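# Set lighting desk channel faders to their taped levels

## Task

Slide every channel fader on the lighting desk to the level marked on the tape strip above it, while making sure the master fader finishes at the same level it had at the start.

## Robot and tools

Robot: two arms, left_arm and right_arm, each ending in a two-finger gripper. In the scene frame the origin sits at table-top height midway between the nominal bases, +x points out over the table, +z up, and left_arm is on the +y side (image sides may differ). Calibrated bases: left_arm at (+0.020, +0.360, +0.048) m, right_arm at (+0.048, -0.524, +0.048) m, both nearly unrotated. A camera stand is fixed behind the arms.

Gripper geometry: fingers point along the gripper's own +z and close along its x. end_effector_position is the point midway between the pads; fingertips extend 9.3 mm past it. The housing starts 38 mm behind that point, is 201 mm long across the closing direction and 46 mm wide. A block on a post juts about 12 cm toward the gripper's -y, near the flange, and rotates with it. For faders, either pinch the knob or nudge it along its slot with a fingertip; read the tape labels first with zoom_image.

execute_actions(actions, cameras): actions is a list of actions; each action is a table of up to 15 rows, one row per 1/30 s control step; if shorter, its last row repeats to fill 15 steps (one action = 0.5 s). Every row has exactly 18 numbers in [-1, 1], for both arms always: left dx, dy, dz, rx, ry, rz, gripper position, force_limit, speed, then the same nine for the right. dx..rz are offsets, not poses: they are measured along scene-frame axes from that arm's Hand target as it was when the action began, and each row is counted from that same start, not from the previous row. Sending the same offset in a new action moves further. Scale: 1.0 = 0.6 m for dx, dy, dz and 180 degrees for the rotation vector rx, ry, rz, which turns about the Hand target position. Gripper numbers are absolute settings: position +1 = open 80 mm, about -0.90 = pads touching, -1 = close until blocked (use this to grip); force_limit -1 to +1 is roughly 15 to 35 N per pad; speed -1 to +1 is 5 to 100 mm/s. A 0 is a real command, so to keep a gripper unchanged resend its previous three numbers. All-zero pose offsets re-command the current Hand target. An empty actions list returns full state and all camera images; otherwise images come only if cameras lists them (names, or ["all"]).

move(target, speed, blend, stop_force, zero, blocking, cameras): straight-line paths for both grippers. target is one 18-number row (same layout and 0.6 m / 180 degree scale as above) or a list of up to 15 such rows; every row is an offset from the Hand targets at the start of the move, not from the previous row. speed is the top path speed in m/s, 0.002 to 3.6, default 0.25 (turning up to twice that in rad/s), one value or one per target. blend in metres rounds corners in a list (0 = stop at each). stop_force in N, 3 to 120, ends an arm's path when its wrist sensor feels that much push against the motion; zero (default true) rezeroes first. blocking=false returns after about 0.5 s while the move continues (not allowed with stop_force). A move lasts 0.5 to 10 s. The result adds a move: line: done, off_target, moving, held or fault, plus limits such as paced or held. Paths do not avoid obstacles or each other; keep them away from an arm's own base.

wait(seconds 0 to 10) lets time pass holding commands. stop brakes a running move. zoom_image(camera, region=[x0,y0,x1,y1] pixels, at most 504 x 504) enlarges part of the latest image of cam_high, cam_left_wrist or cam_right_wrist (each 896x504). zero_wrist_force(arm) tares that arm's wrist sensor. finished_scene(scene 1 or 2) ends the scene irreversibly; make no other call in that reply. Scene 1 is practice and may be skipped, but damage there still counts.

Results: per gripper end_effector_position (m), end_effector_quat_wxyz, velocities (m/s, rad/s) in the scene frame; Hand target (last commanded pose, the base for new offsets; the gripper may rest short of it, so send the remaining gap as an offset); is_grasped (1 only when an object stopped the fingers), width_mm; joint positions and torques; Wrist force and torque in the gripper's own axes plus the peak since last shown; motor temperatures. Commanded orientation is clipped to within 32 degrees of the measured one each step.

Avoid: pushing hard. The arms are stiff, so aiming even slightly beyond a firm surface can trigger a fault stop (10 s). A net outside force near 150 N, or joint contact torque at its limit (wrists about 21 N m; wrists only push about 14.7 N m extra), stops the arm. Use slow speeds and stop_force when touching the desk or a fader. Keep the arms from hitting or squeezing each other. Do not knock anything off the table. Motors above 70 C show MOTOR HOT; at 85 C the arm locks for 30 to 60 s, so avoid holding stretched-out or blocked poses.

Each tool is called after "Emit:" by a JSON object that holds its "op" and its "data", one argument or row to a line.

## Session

Emit:
{"op": "execute_actions", "data": {
  "actions": []
}}

Emit:
{"op": "zoom_image", "data": {
  "camera": "cam_high",
  "region": [380, 150, 600, 350]
}}

Scene clock: 0.00 s.
left_arm: end_effector_position=(+0.7235, +0.5157, +0.2978) width_mm=79.8 is_grasped=0 end_effector_quat_wxyz=(+0.238, -0.561, +0.793, +0.002) | right_arm: end_effector_position=(+0.1669, -0.2645, +0.1613) width_mm=80.2 is_grasped=0 end_effector_quat_wxyz=(+0.077, +0.365, +0.927, -0.043)
Joint positions: left_arm=[-0.019 -1.181 1.576 -2.35 -1.276 -2.803] | right_arm=[4.863 -1.206 -2.525 -1.132 1.479 0.892]
Joint velocities: within noise
Joint torques (N m): no reading
Motor temperatures (°C): left_arm=[31 31 32 32 34 40] | right_arm=[31 28 28 37 35 30]
Wrist force (N): no reading
Wrist torque (N m): no reading
Wrist force, peak (N): no reading
Hand target: left_arm +0.7235, +0.5157, +0.2978; +0.238, -0.561, +0.793, +0.002 | right_arm +0.1669, -0.2645, +0.1613; +0.077, +0.365, +0.927, -0.043
Tool commands: left_gripper/position=+0.996 left_gripper/force_limit=+1.0 left_gripper/speed=+1.0 right_gripper/position=+1.0 right_gripper/force_limit=+1.0 right_gripper/speed=+1.0
camera_calibration:
cam_left_wrist: T_world_to_cam=[[-0.248723, -0.895087, -0.370075, 0.752218], [-0.946816, 0.144156, 0.287678, 0.541711], [-0.204148, 0.421945, -0.883338, 0.290297], [0, 0, 0, 1]] pos_world=[0.759258, 0.472721, 0.378969]
cam_right_wrist: T_world_to_cam=[[-0.718079, 0.676103, -0.165069, 0.323471], [0.502365, 0.667686, 0.549386, 0.0202959], [0.481656, 0.311578, -0.819101, 0.231046], [0, 0, 0, 1]] pos_world=[0.110797, -0.30424, 0.231495]

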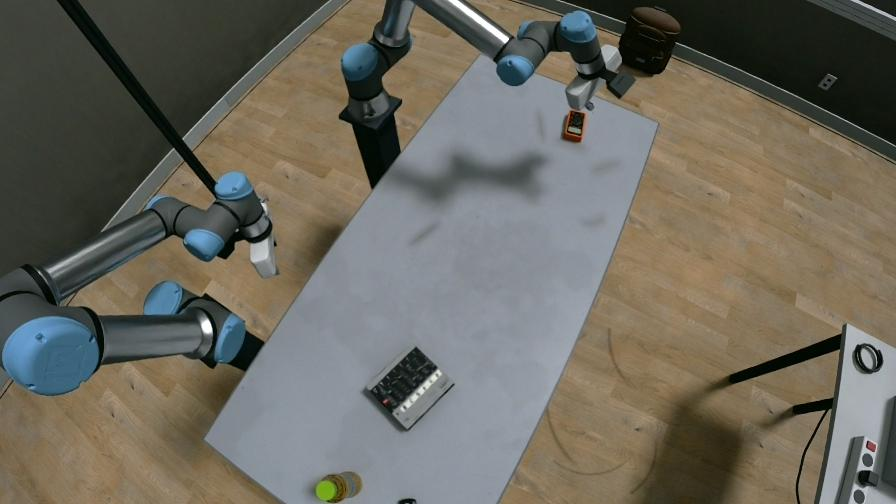

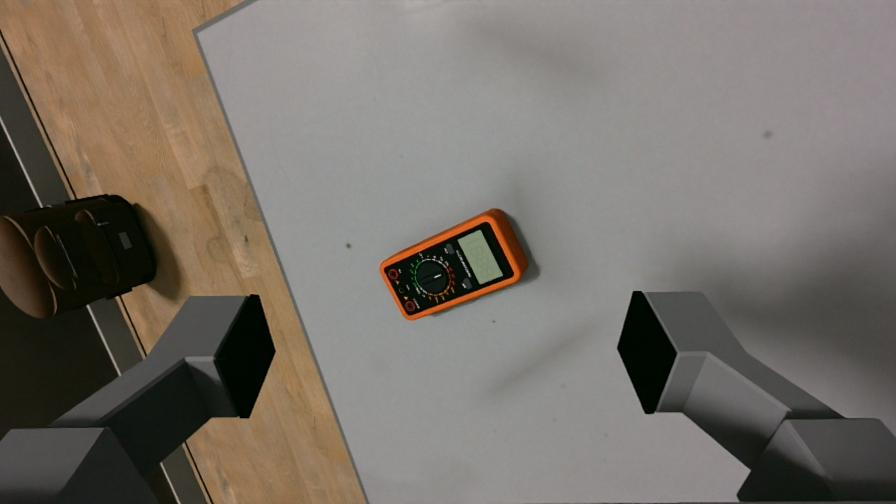

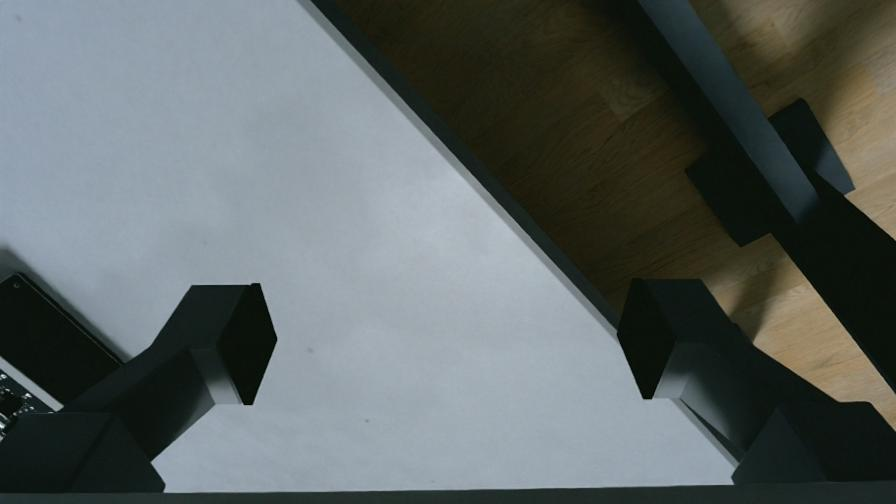

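Scaled by 2.291 from the camera's 896x504 image, which has a finer 1280x720 frame.

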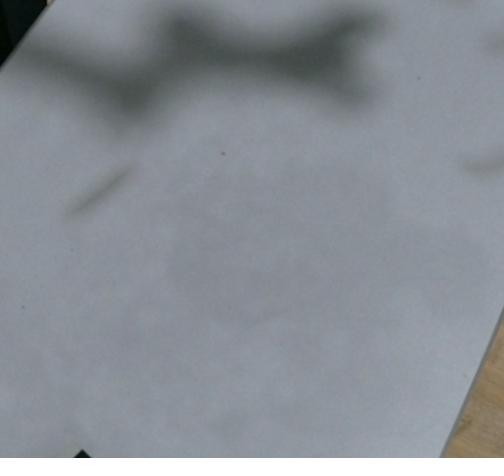

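Emit:
{"op": "move", "data": {
  "target": [0,0,0,0,0,0,0.996,1,1,0.738,-0.279,0.181,0.035,0.0446,0.1388,-1,1,1],
  "speed": 0.45,
  "cameras": ["cam_right_wrist"]
}}

Emit:
{"op": "zoom_image", "data": {
  "camera": "cam_right_wrist",
  "region": [300, 0, 600, 150]
}}

Emit:
{"op": "zoom_image", "data": {
  "camera": "cam_right_wrist",
  "region": [300, 130, 600, 290]
}}

Scene clock: 2.97 s.
left_arm: end_effector_position=(+0.7235, +0.5157, +0.2978) width_mm=79.8 is_grasped=0 end_effector_quat_wxyz=(+0.238, -0.561, +0.793, +0.002) | right_arm: end_effector_position=(+0.6096, -0.4319, +0.2699) width_mm=0.0 is_grasped=0 end_effector_quat_wxyz=(+0.000, +0.156, +0.988, +0.000)
Joint positions: left_arm=[-0.019 -1.181 1.576 -2.35 -1.276 -2.803] | right_arm=[3.555 -1.778 -1.728 -1.206 1.571 -0.861]
Joint torques (N m): left_arm=[-0.75 -39.68 -22.64 -3.37 0.47 -0.13] | right_arm=[-13.58 24.96 31.71 0.24 1.29 -1.01]
Wrist force (N): left_arm=[-0.2 0.0 0.1] | right_arm=[0.0 0.0 0.2]
Wrist torque (N m): left_arm=[0.01 0.01 0.00] | right_arm=[-0.01 0.02 0.01]
Wrist force, peak (N): left_arm=[0.3 0.4 0.3] | right_arm=[-2.2 -0.7 -0.5]
Hand target: left_arm +0.7235, +0.5157, +0.2978; +0.238, -0.561, +0.793, +0.002 | right_arm +0.6097, -0.4319, +0.2699; +0.000, +0.155, +0.988, +0.000
Off the commanded pose: left_arm 0.000 m, 0 deg | right_arm 0.000 m, 0 deg.
move: done
camera_calibration:
cam_right_wrist: T_world_to_cam=[[-0.949221, 0.314473, 0.00934421, 0.710138], [0.262259, 0.774513, 0.575629, 0.0355419], [0.173782, 0.54885, -0.817658, 0.448692], [0, 0, 0, 1]] pos_world=[0.586782, -0.497111, 0.339782]
Images, in order (width x height): cam_right_wrist 896x504.

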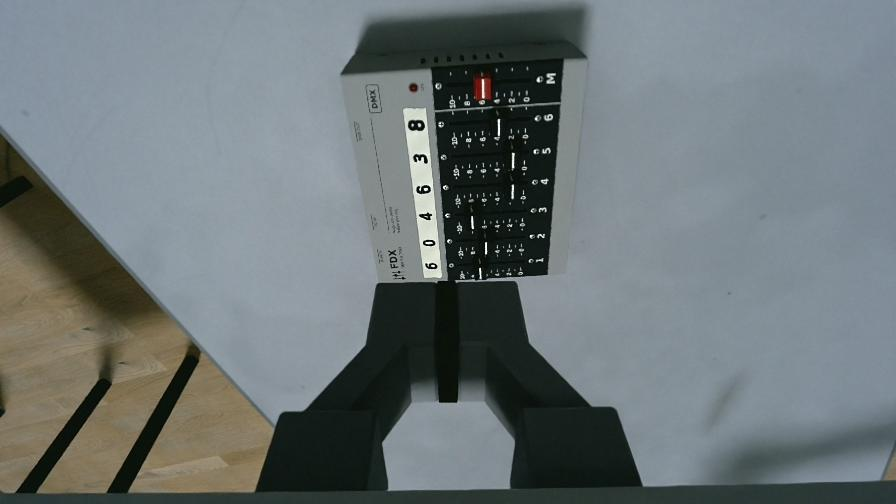

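Scaled by 1.680 from the camera's 896x504 image, which has a finer 1280x720 frame.

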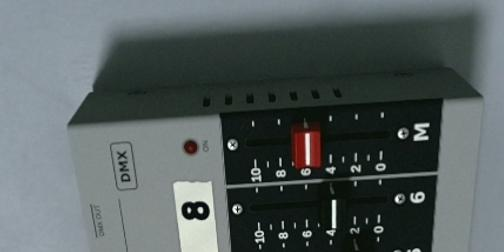

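Scaled by 1.680 from the camera's 896x504 image, which has a finer 1280x720 frame.

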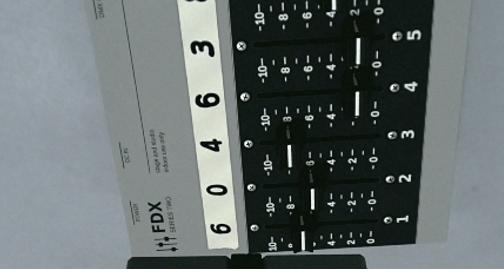

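Emit:
{"op": "zoom_image", "data": {
  "camera": "cam_right_wrist",
  "region": [400, 60, 570, 170]
}}

Emit:
{"op": "zoom_image", "data": {
  "camera": "cam_right_wrist",
  "region": [400, 165, 570, 285]
}}

Scaled by 2.965 from the camera's 896x504 image, which has a finer 1280x720 frame.

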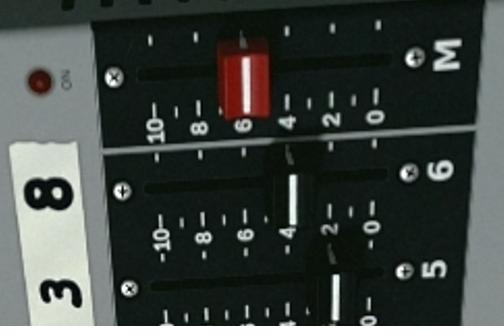

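Scaled by 2.965 from the camera's 896x504 image, which has a finer 1280x720 frame.

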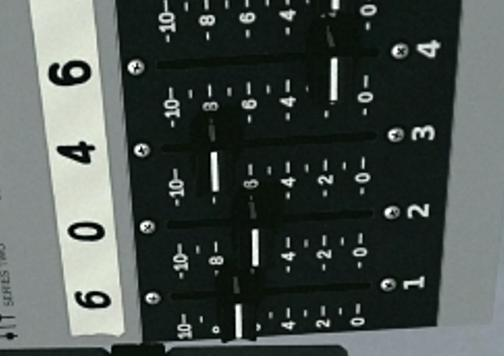

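Emit:
{"op": "move", "data": {
  "target": [
    [0,0,0,0,0,0,0.996,1,1,-0.0802,0.078,-0.27,0,0,0.0164,-1,1,1],
    [0,0,0,0,0,0,0.996,1,1,-0.0802,0.078,-0.34,0,0,0.0164,-1,1,1],
    [0,0,0,0,0,0,0.996,1,1,-0.0448,0.0685,-0.34,0,0,0.0164,-1,1,1]
  ],
  "speed": [0.25,0.12,0.06],
  "blend": [0.01,0,0],
  "cameras": ["cam_right_wrist"]
}}

Emit:
{"op": "zoom_image", "data": {
  "camera": "cam_right_wrist",
  "region": [250, 150, 600, 400]
}}

Scene clock: 7.00 s.
left_arm: end_effector_position=(+0.7235, +0.5157, +0.2978) width_mm=79.8 is_grasped=0 end_effector_quat_wxyz=(+0.238, -0.561, +0.793, +0.002) | right_arm: end_effector_position=(+0.5827, -0.3907, +0.0659) width_mm=0.0 is_grasped=0 end_effector_quat_wxyz=(+0.000, +0.130, +0.992, +0.000)
Joint positions: left_arm=[-0.019 -1.181 1.576 -2.35 -1.276 -2.803] | right_arm=[3.644 -2.039 -2.003 -0.671 1.571 -0.823]
Joint torques (N m): left_arm=[-1.69 -40.19 -23.14 -3.43 0.43 -0.16] | right_arm=[-12.6 31.07 28.14 0.28 0.56 -0.93]
Wrist force (N): left_arm=[0.2 0.0 0.2] | right_arm=[0.6 0.3 -0.2]
Wrist torque (N m): left_arm=[0.00 -0.02 0.00] | right_arm=[0.05 0.07 0.02]
Wrist force, peak (N): left_arm=[0.1 0.2 0.5] | right_arm=[-0.4 -0.3 -1.4]
Hand target: left_arm +0.7235, +0.5157, +0.2978; +0.238, -0.561, +0.793, +0.002 | right_arm +0.5828, -0.3908, +0.0659; +0.000, +0.130, +0.992, +0.000
Off the commanded pose: left_arm 0.000 m, 0 deg | right_arm 0.000 m, 0 deg.
move: done
camera_calibration:
cam_right_wrist: T_world_to_cam=[[-0.964165, 0.265135, 0.00945136, 0.663023], [0.222058, 0.786997, 0.575609, 0.156396], [0.145176, 0.55708, -0.817671, 0.283943], [0, 0, 0, 1]] pos_world=[0.563313, -0.457053, 0.135882]
Images, in order (width x height): cam_right_wrist 896x504.

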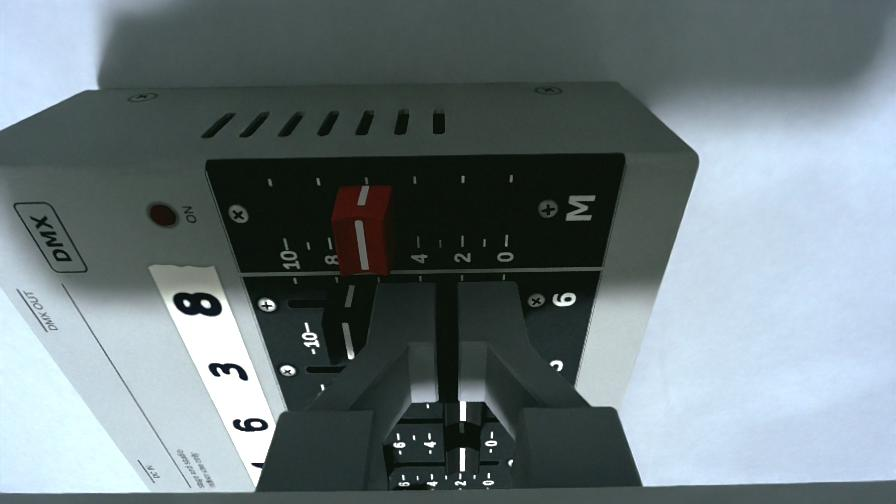

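Scaled by 1.440 from the camera's 896x504 image, which has a finer 1280x720 frame.

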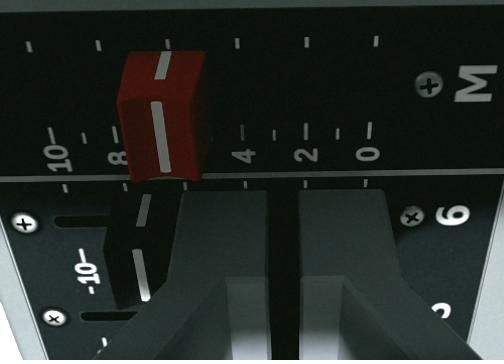

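Emit:
{"op": "move", "data": {
  "target": [
    [0,0,0,0,0,0,0.996,1,1,0.0048,-0.0013,0,0,0,0,-1,1,1],
    [0,0,0,0,0,0,0.996,1,1,-0.0032,0.0009,0,0,0,0,-1,1,1],
    [0,0,0,0,0,0,0.996,1,1,-0.0032,0.0009,0.04,0,0,0,-1,1,1],
    [0,0,0,0,0,0,0.996,1,1,-0.0364,0.0475,0.04,0,0,0,-1,1,1],
    [0,0,0,0,0,0,0.996,1,1,-0.0364,0.0475,0,0,0,0,-1,1,1],
    [0,0,0,0,0,0,0.996,1,1,-0.0218,0.0436,0,0,0,0,-1,1,1],
    [0,0,0,0,0,0,0.996,1,1,-0.0292,0.0456,0,0,0,0,-1,1,1],
    [0,0,0,0,0,0,0.996,1,1,-0.0292,0.0456,0.04,0,0,0,-1,1,1],
    [0,0,0,0,0,0,0.996,1,1,-0.027,0.0828,0.04,0,0,0,-1,1,1]
  ],
  "speed": [0.05,0.1,0.15,0.15,0.12,0.06,0.1,0.15,0.15],
  "blend": [0,0.002,0.005,0.004,0,0,0.002,0.005,0]
}}

Emit:
{"op": "move", "data": {
  "target": [
    [0,0,0,0,0,0,0.996,1,1,0,0,-0.04,0,0,0,-1,1,1],
    [0,0,0,0,0,0,0.996,1,1,0.0364,-0.0097,-0.04,0,0,0,-1,1,1],
    [0,0,0,0,0,0,0.996,1,1,0.0298,-0.008,-0.04,0,0,0,-1,1,1],
    [0,0,0,0,0,0,0.996,1,1,0.0298,-0.008,0,0,0,0,-1,1,1],
    [0,0,0,0,0,0,0.996,1,1,0.1305,0.0029,0,0,0,0,-1,1,1],
    [0,0,0,0,0,0,0.996,1,1,0.1305,0.0029,-0.04,0,0,0,-1,1,1],
    [0,0,0,0,0,0,0.996,1,1,0.0988,0.0114,-0.04,0,0,0,-1,1,1]
  ],
  "speed": [0.12,0.06,0.1,0.15,0.2,0.12,0.06],
  "blend": [0,0,0.002,0.005,0.004,0,0],
  "cameras": ["cam_right_wrist"]
}}

Emit:
{"op": "zoom_image", "data": {
  "camera": "cam_right_wrist",
  "region": [250, 80, 680, 380]
}}

Scene clock: 11.13 s.
left_arm: end_effector_position=(+0.7235, +0.5157, +0.2978) width_mm=79.8 is_grasped=0 end_effector_quat_wxyz=(+0.238, -0.561, +0.793, +0.002) | right_arm: end_effector_position=(+0.5666, -0.3413, +0.0899) width_mm=0.0 is_grasped=0 end_effector_quat_wxyz=(+0.000, +0.130, +0.992, +0.000)
Joint positions: left_arm=[-0.019 -1.181 1.576 -2.35 -1.276 -2.803] | right_arm=[3.739 -1.989 -1.994 -0.73 1.571 -0.728]
Joint torques (N m): left_arm=[-1.67 -40.4 -23.08 -3.39 0.48 -0.18] | right_arm=[12.67 27.8 28.08 -0.23 -0.81 1.63]
Wrist force (N): left_arm=[0.2 0.2 0.0] | right_arm=[-0.2 0.4 -0.1]
Wrist torque (N m): left_arm=[0.03 -0.02 0.01] | right_arm=[0.05 0.10 -0.04]
Wrist force, peak (N): left_arm=[-0.5 0.0 0.5] | right_arm=[-0.2 1.7 -0.9]
Hand target: left_arm +0.7235, +0.5157, +0.2978; +0.238, -0.561, +0.793, +0.002 | right_arm +0.5666, -0.3411, +0.0899; +0.000, +0.130, +0.992, +0.000
Off the commanded pose: left_arm 0.000 m, 0 deg | right_arm 0.000 m, 0 deg.
move: done

Scene clock: 14.67 s.
left_arm: end_effector_position=(+0.7235, +0.5157, +0.2978) width_mm=79.8 is_grasped=0 end_effector_quat_wxyz=(+0.238, -0.561, +0.793, +0.002) | right_arm: end_effector_position=(+0.6260, -0.3343, +0.0659) width_mm=0.0 is_grasped=0 end_effector_quat_wxyz=(+0.000, +0.130, +0.992, +0.000)
Joint positions: left_arm=[-0.019 -1.181 1.576 -2.35 -1.276 -2.803] | right_arm=[3.694 -2.134 -1.829 -0.749 1.571 -0.773]
Joint torques (N m): left_arm=[-2.28 -39.33 -22.92 -3.41 0.44 -0.12] | right_arm=[13.61 52.44 10.54 5.5 -0.81 1.6]
Wrist force (N): left_arm=[0.1 -0.1 0.0] | right_arm=[-0.6 0.2 0.0]
Wrist torque (N m): left_arm=[-0.01 -0.01 0.00] | right_arm=[0.03 0.09 -0.02]
Wrist force, peak (N): left_arm=[0.3 0.5 0.0] | right_arm=[-1.3 1.0 -1.5]
Hand target: left_arm +0.7235, +0.5157, +0.2978; +0.238, -0.561, +0.793, +0.002 | right_arm +0.6259, -0.3343, +0.0659; +0.000, +0.130, +0.992, +0.000
Off the commanded pose: left_arm 0.000 m, 0 deg | right_arm 0.000 m, 0 deg.
move: done
camera_calibration:
cam_right_wrist: T_world_to_cam=[[-0.964165, 0.265135, 0.00945199, 0.689793], [0.222059, 0.786997, 0.575609, 0.102372], [0.145176, 0.55708, -0.817671, 0.2461], [0, 0, 0, 1]] pos_world=[0.606613, -0.400553, 0.135782]
Images, in order (width x height): cam_right_wrist 896x504.

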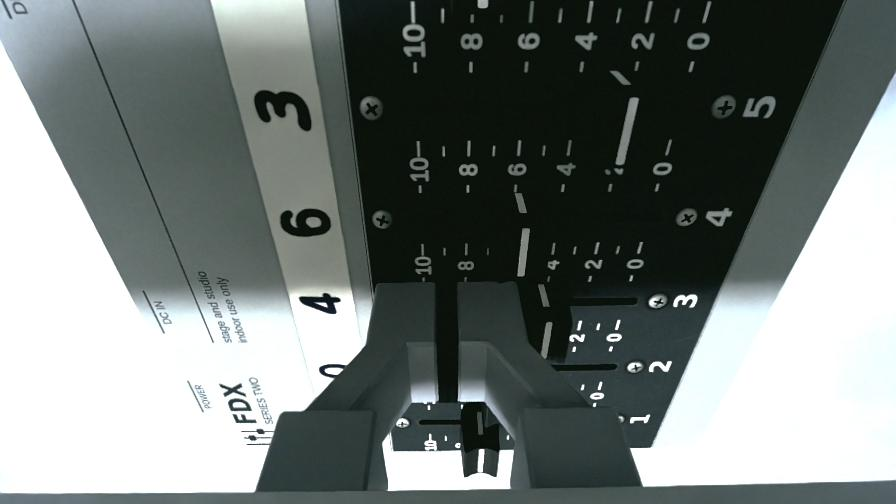

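Scaled by 1.172 from the camera's 896x504 image, which has a finer 1280x720 frame.

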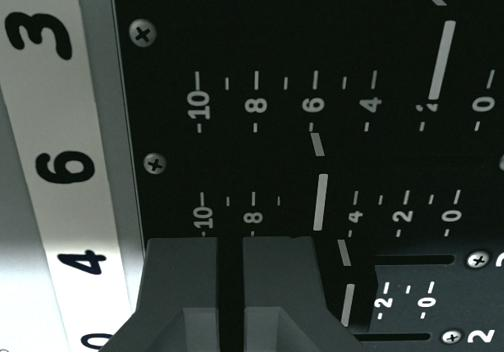

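Emit:
{"op": "move", "data": {
  "target": [
    [0,0,0,0,0,0,0.996,1,1,-0.0023,0.0006,0,0,0,0,-1,1,1],
    [0,0,0,0,0,0,0.996,1,1,0.0048,-0.0013,0,0,0,0,-1,1,1],
    [0,0,0,0,0,0,0.996,1,1,0.0048,-0.0013,0.04,0,0,0,-1,1,1],
    [0,0,0,0,0,0,0.996,1,1,0.0291,0.03,0.04,0,0,0,-1,1,1],
    [0,0,0,0,0,0,0.996,1,1,0.0291,0.03,0,0,0,0,-1,1,1],
    [0,0,0,0,0,0,0.996,1,1,-0.0212,0.0434,0,0,0,0,-1,1,1],
    [0,0,0,0,0,0,0.996,1,1,-0.0147,0.0417,0,0,0,0,-1,1,1],
    [0,0,0,0,0,0,0.996,1,1,-0.0147,0.0417,0.04,0,0,0,-1,1,1],
    [0,0,0,0,0,0,0.996,1,1,0.0462,0.0632,0.04,0,0,0,-1,1,1]
  ],
  "speed": [0.05,0.1,0.15,0.15,0.12,0.06,0.1,0.15,0.2],
  "blend": [0,0.002,0.005,0.004,0,0,0.002,0.005,0]
}}

Emit:
{"op": "move", "data": {
  "target": [
    [0,0,0,0,0,0,0.996,1,1,0,0,-0.04,0,0,0,-1,1,1],
    [0,0,0,0,0,0,0.996,1,1,-0.0151,0.004,-0.04,0,0,0,-1,1,1],
    [0,0,0,0,0,0,0.996,1,1,-0.0088,0.0024,-0.04,0,0,0,-1,1,1],
    [0,0,0,0,0,0,0.996,1,1,-0.0088,0.0024,0.04,0,0,0,-1,1,1],
    [0,0,0,0,0,0,0.996,1,1,-0.0732,-0.2259,0.3,0,0,0,-1,1,1]
  ],
  "speed": [0.12,0.06,0.1,0.2,0.3],
  "blend": [0,0,0.002,0.01,0],
  "cameras": ["cam_right_wrist"]
}}

Emit:
{"op": "zoom_image", "data": {
  "camera": "cam_right_wrist",
  "region": [400, 60, 570, 170]
}}

Emit:
{"op": "zoom_image", "data": {
  "camera": "cam_right_wrist",
  "region": [400, 165, 570, 285]
}}

Scene clock: 19.17 s.
left_arm: end_effector_position=(+0.7235, +0.5157, +0.2978) width_mm=79.8 is_grasped=0 end_effector_quat_wxyz=(+0.238, -0.561, +0.793, +0.002) | right_arm: end_effector_position=(+0.6535, -0.2964, +0.0899) width_mm=0.0 is_grasped=0 end_effector_quat_wxyz=(+0.000, +0.130, +0.992, +0.000)
Joint positions: left_arm=[-0.019 -1.181 1.576 -2.35 -1.276 -2.803] | right_arm=[3.723 -2.163 -1.693 -0.857 1.571 -0.744]
Joint torques (N m): left_arm=[-2.33 -40.38 -23.2 -3.42 0.39 -0.1] | right_arm=[-13.46 38.05 30.67 -0.46 0.44 -0.93]
Wrist force (N): left_arm=[0.2 0.1 0.1] | right_arm=[0.1 0.3 0.0]
Wrist torque (N m): left_arm=[0.02 -0.02 0.00] | right_arm=[0.04 0.08 0.03]
Wrist force, peak (N): left_arm=[0.1 0.5 0.4] | right_arm=[-0.2 1.3 -1.4]
Hand target: left_arm +0.7235, +0.5157, +0.2978; +0.238, -0.561, +0.793, +0.002 | right_arm +0.6536, -0.2963, +0.0899; +0.000, +0.130, +0.992, +0.000
Off the commanded pose: left_arm 0.000 m, 0 deg | right_arm 0.000 m, 0 deg.
move: done

Scene clock: 22.13 s.
left_arm: end_effector_position=(+0.7235, +0.5157, +0.2978) width_mm=79.8 is_grasped=0 end_effector_quat_wxyz=(+0.238, -0.561, +0.793, +0.002) | right_arm: end_effector_position=(+0.6097, -0.4318, +0.2698) width_mm=0.0 is_grasped=0 end_effector_quat_wxyz=(+0.000, +0.130, +0.992, +0.000)
Joint positions: left_arm=[-0.019 -1.181 1.576 -2.35 -1.276 -2.803] | right_arm=[3.555 -1.779 -1.728 -1.206 1.571 -0.912]
Joint torques (N m): left_arm=[-1.35 -39.87 -23.59 -3.44 0.46 -0.12] | right_arm=[-12.84 42.38 33.71 0.17 0.55 -1.11]
Wrist force (N): left_arm=[0.2 0.4 0.0] | right_arm=[0.2 -0.1 0.1]
Wrist torque (N m): left_arm=[0.05 -0.02 0.00] | right_arm=[-0.02 0.01 0.01]
Wrist force, peak (N): left_arm=[0.0 0.4 -0.3] | right_arm=[0.2 -1.2 -1.3]
Hand target: left_arm +0.7235, +0.5157, +0.2978; +0.238, -0.561, +0.793, +0.002 | right_arm +0.6097, -0.4319, +0.2699; +0.000, +0.130, +0.992, +0.000
Off the commanded pose: left_arm 0.000 m, 0 deg | right_arm 0.000 m, 0 deg.
move: done; blend cut to 0.0019 m at target 3
camera_calibration:
cam_right_wrist: T_world_to_cam=[[-0.964165, 0.265135, 0.00945136, 0.698], [0.222058, 0.786997, 0.575609, 0.0653585], [0.145176, 0.55708, -0.817671, 0.469504], [0, 0, 0, 1]] pos_world=[0.590313, -0.498053, 0.339682]
Images, in order (width x height): cam_right_wrist 896x504.

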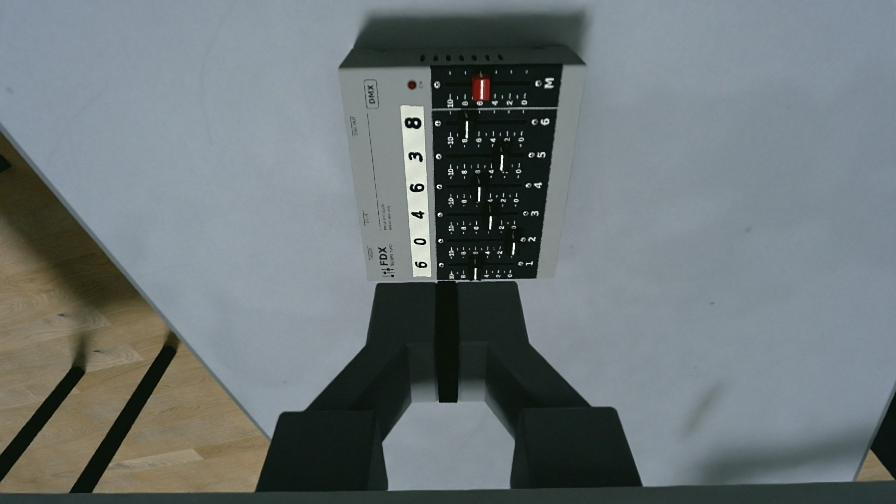

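Scaled by 2.965 from the camera's 896x504 image, which has a finer 1280x720 frame.

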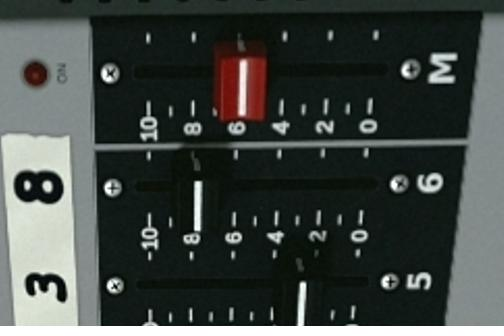

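Scaled by 2.965 from the camera's 896x504 image, which has a finer 1280x720 frame.

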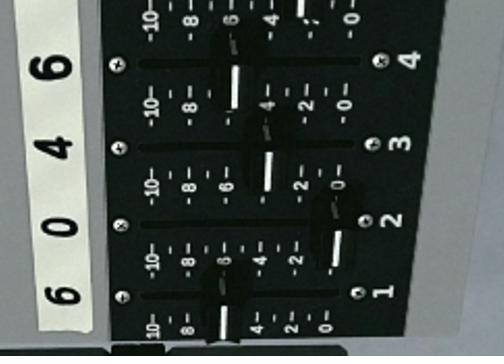

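Emit:
{"op": "finished_scene", "data": {
  "scene": 2
}}

The scene is finished: the task was done.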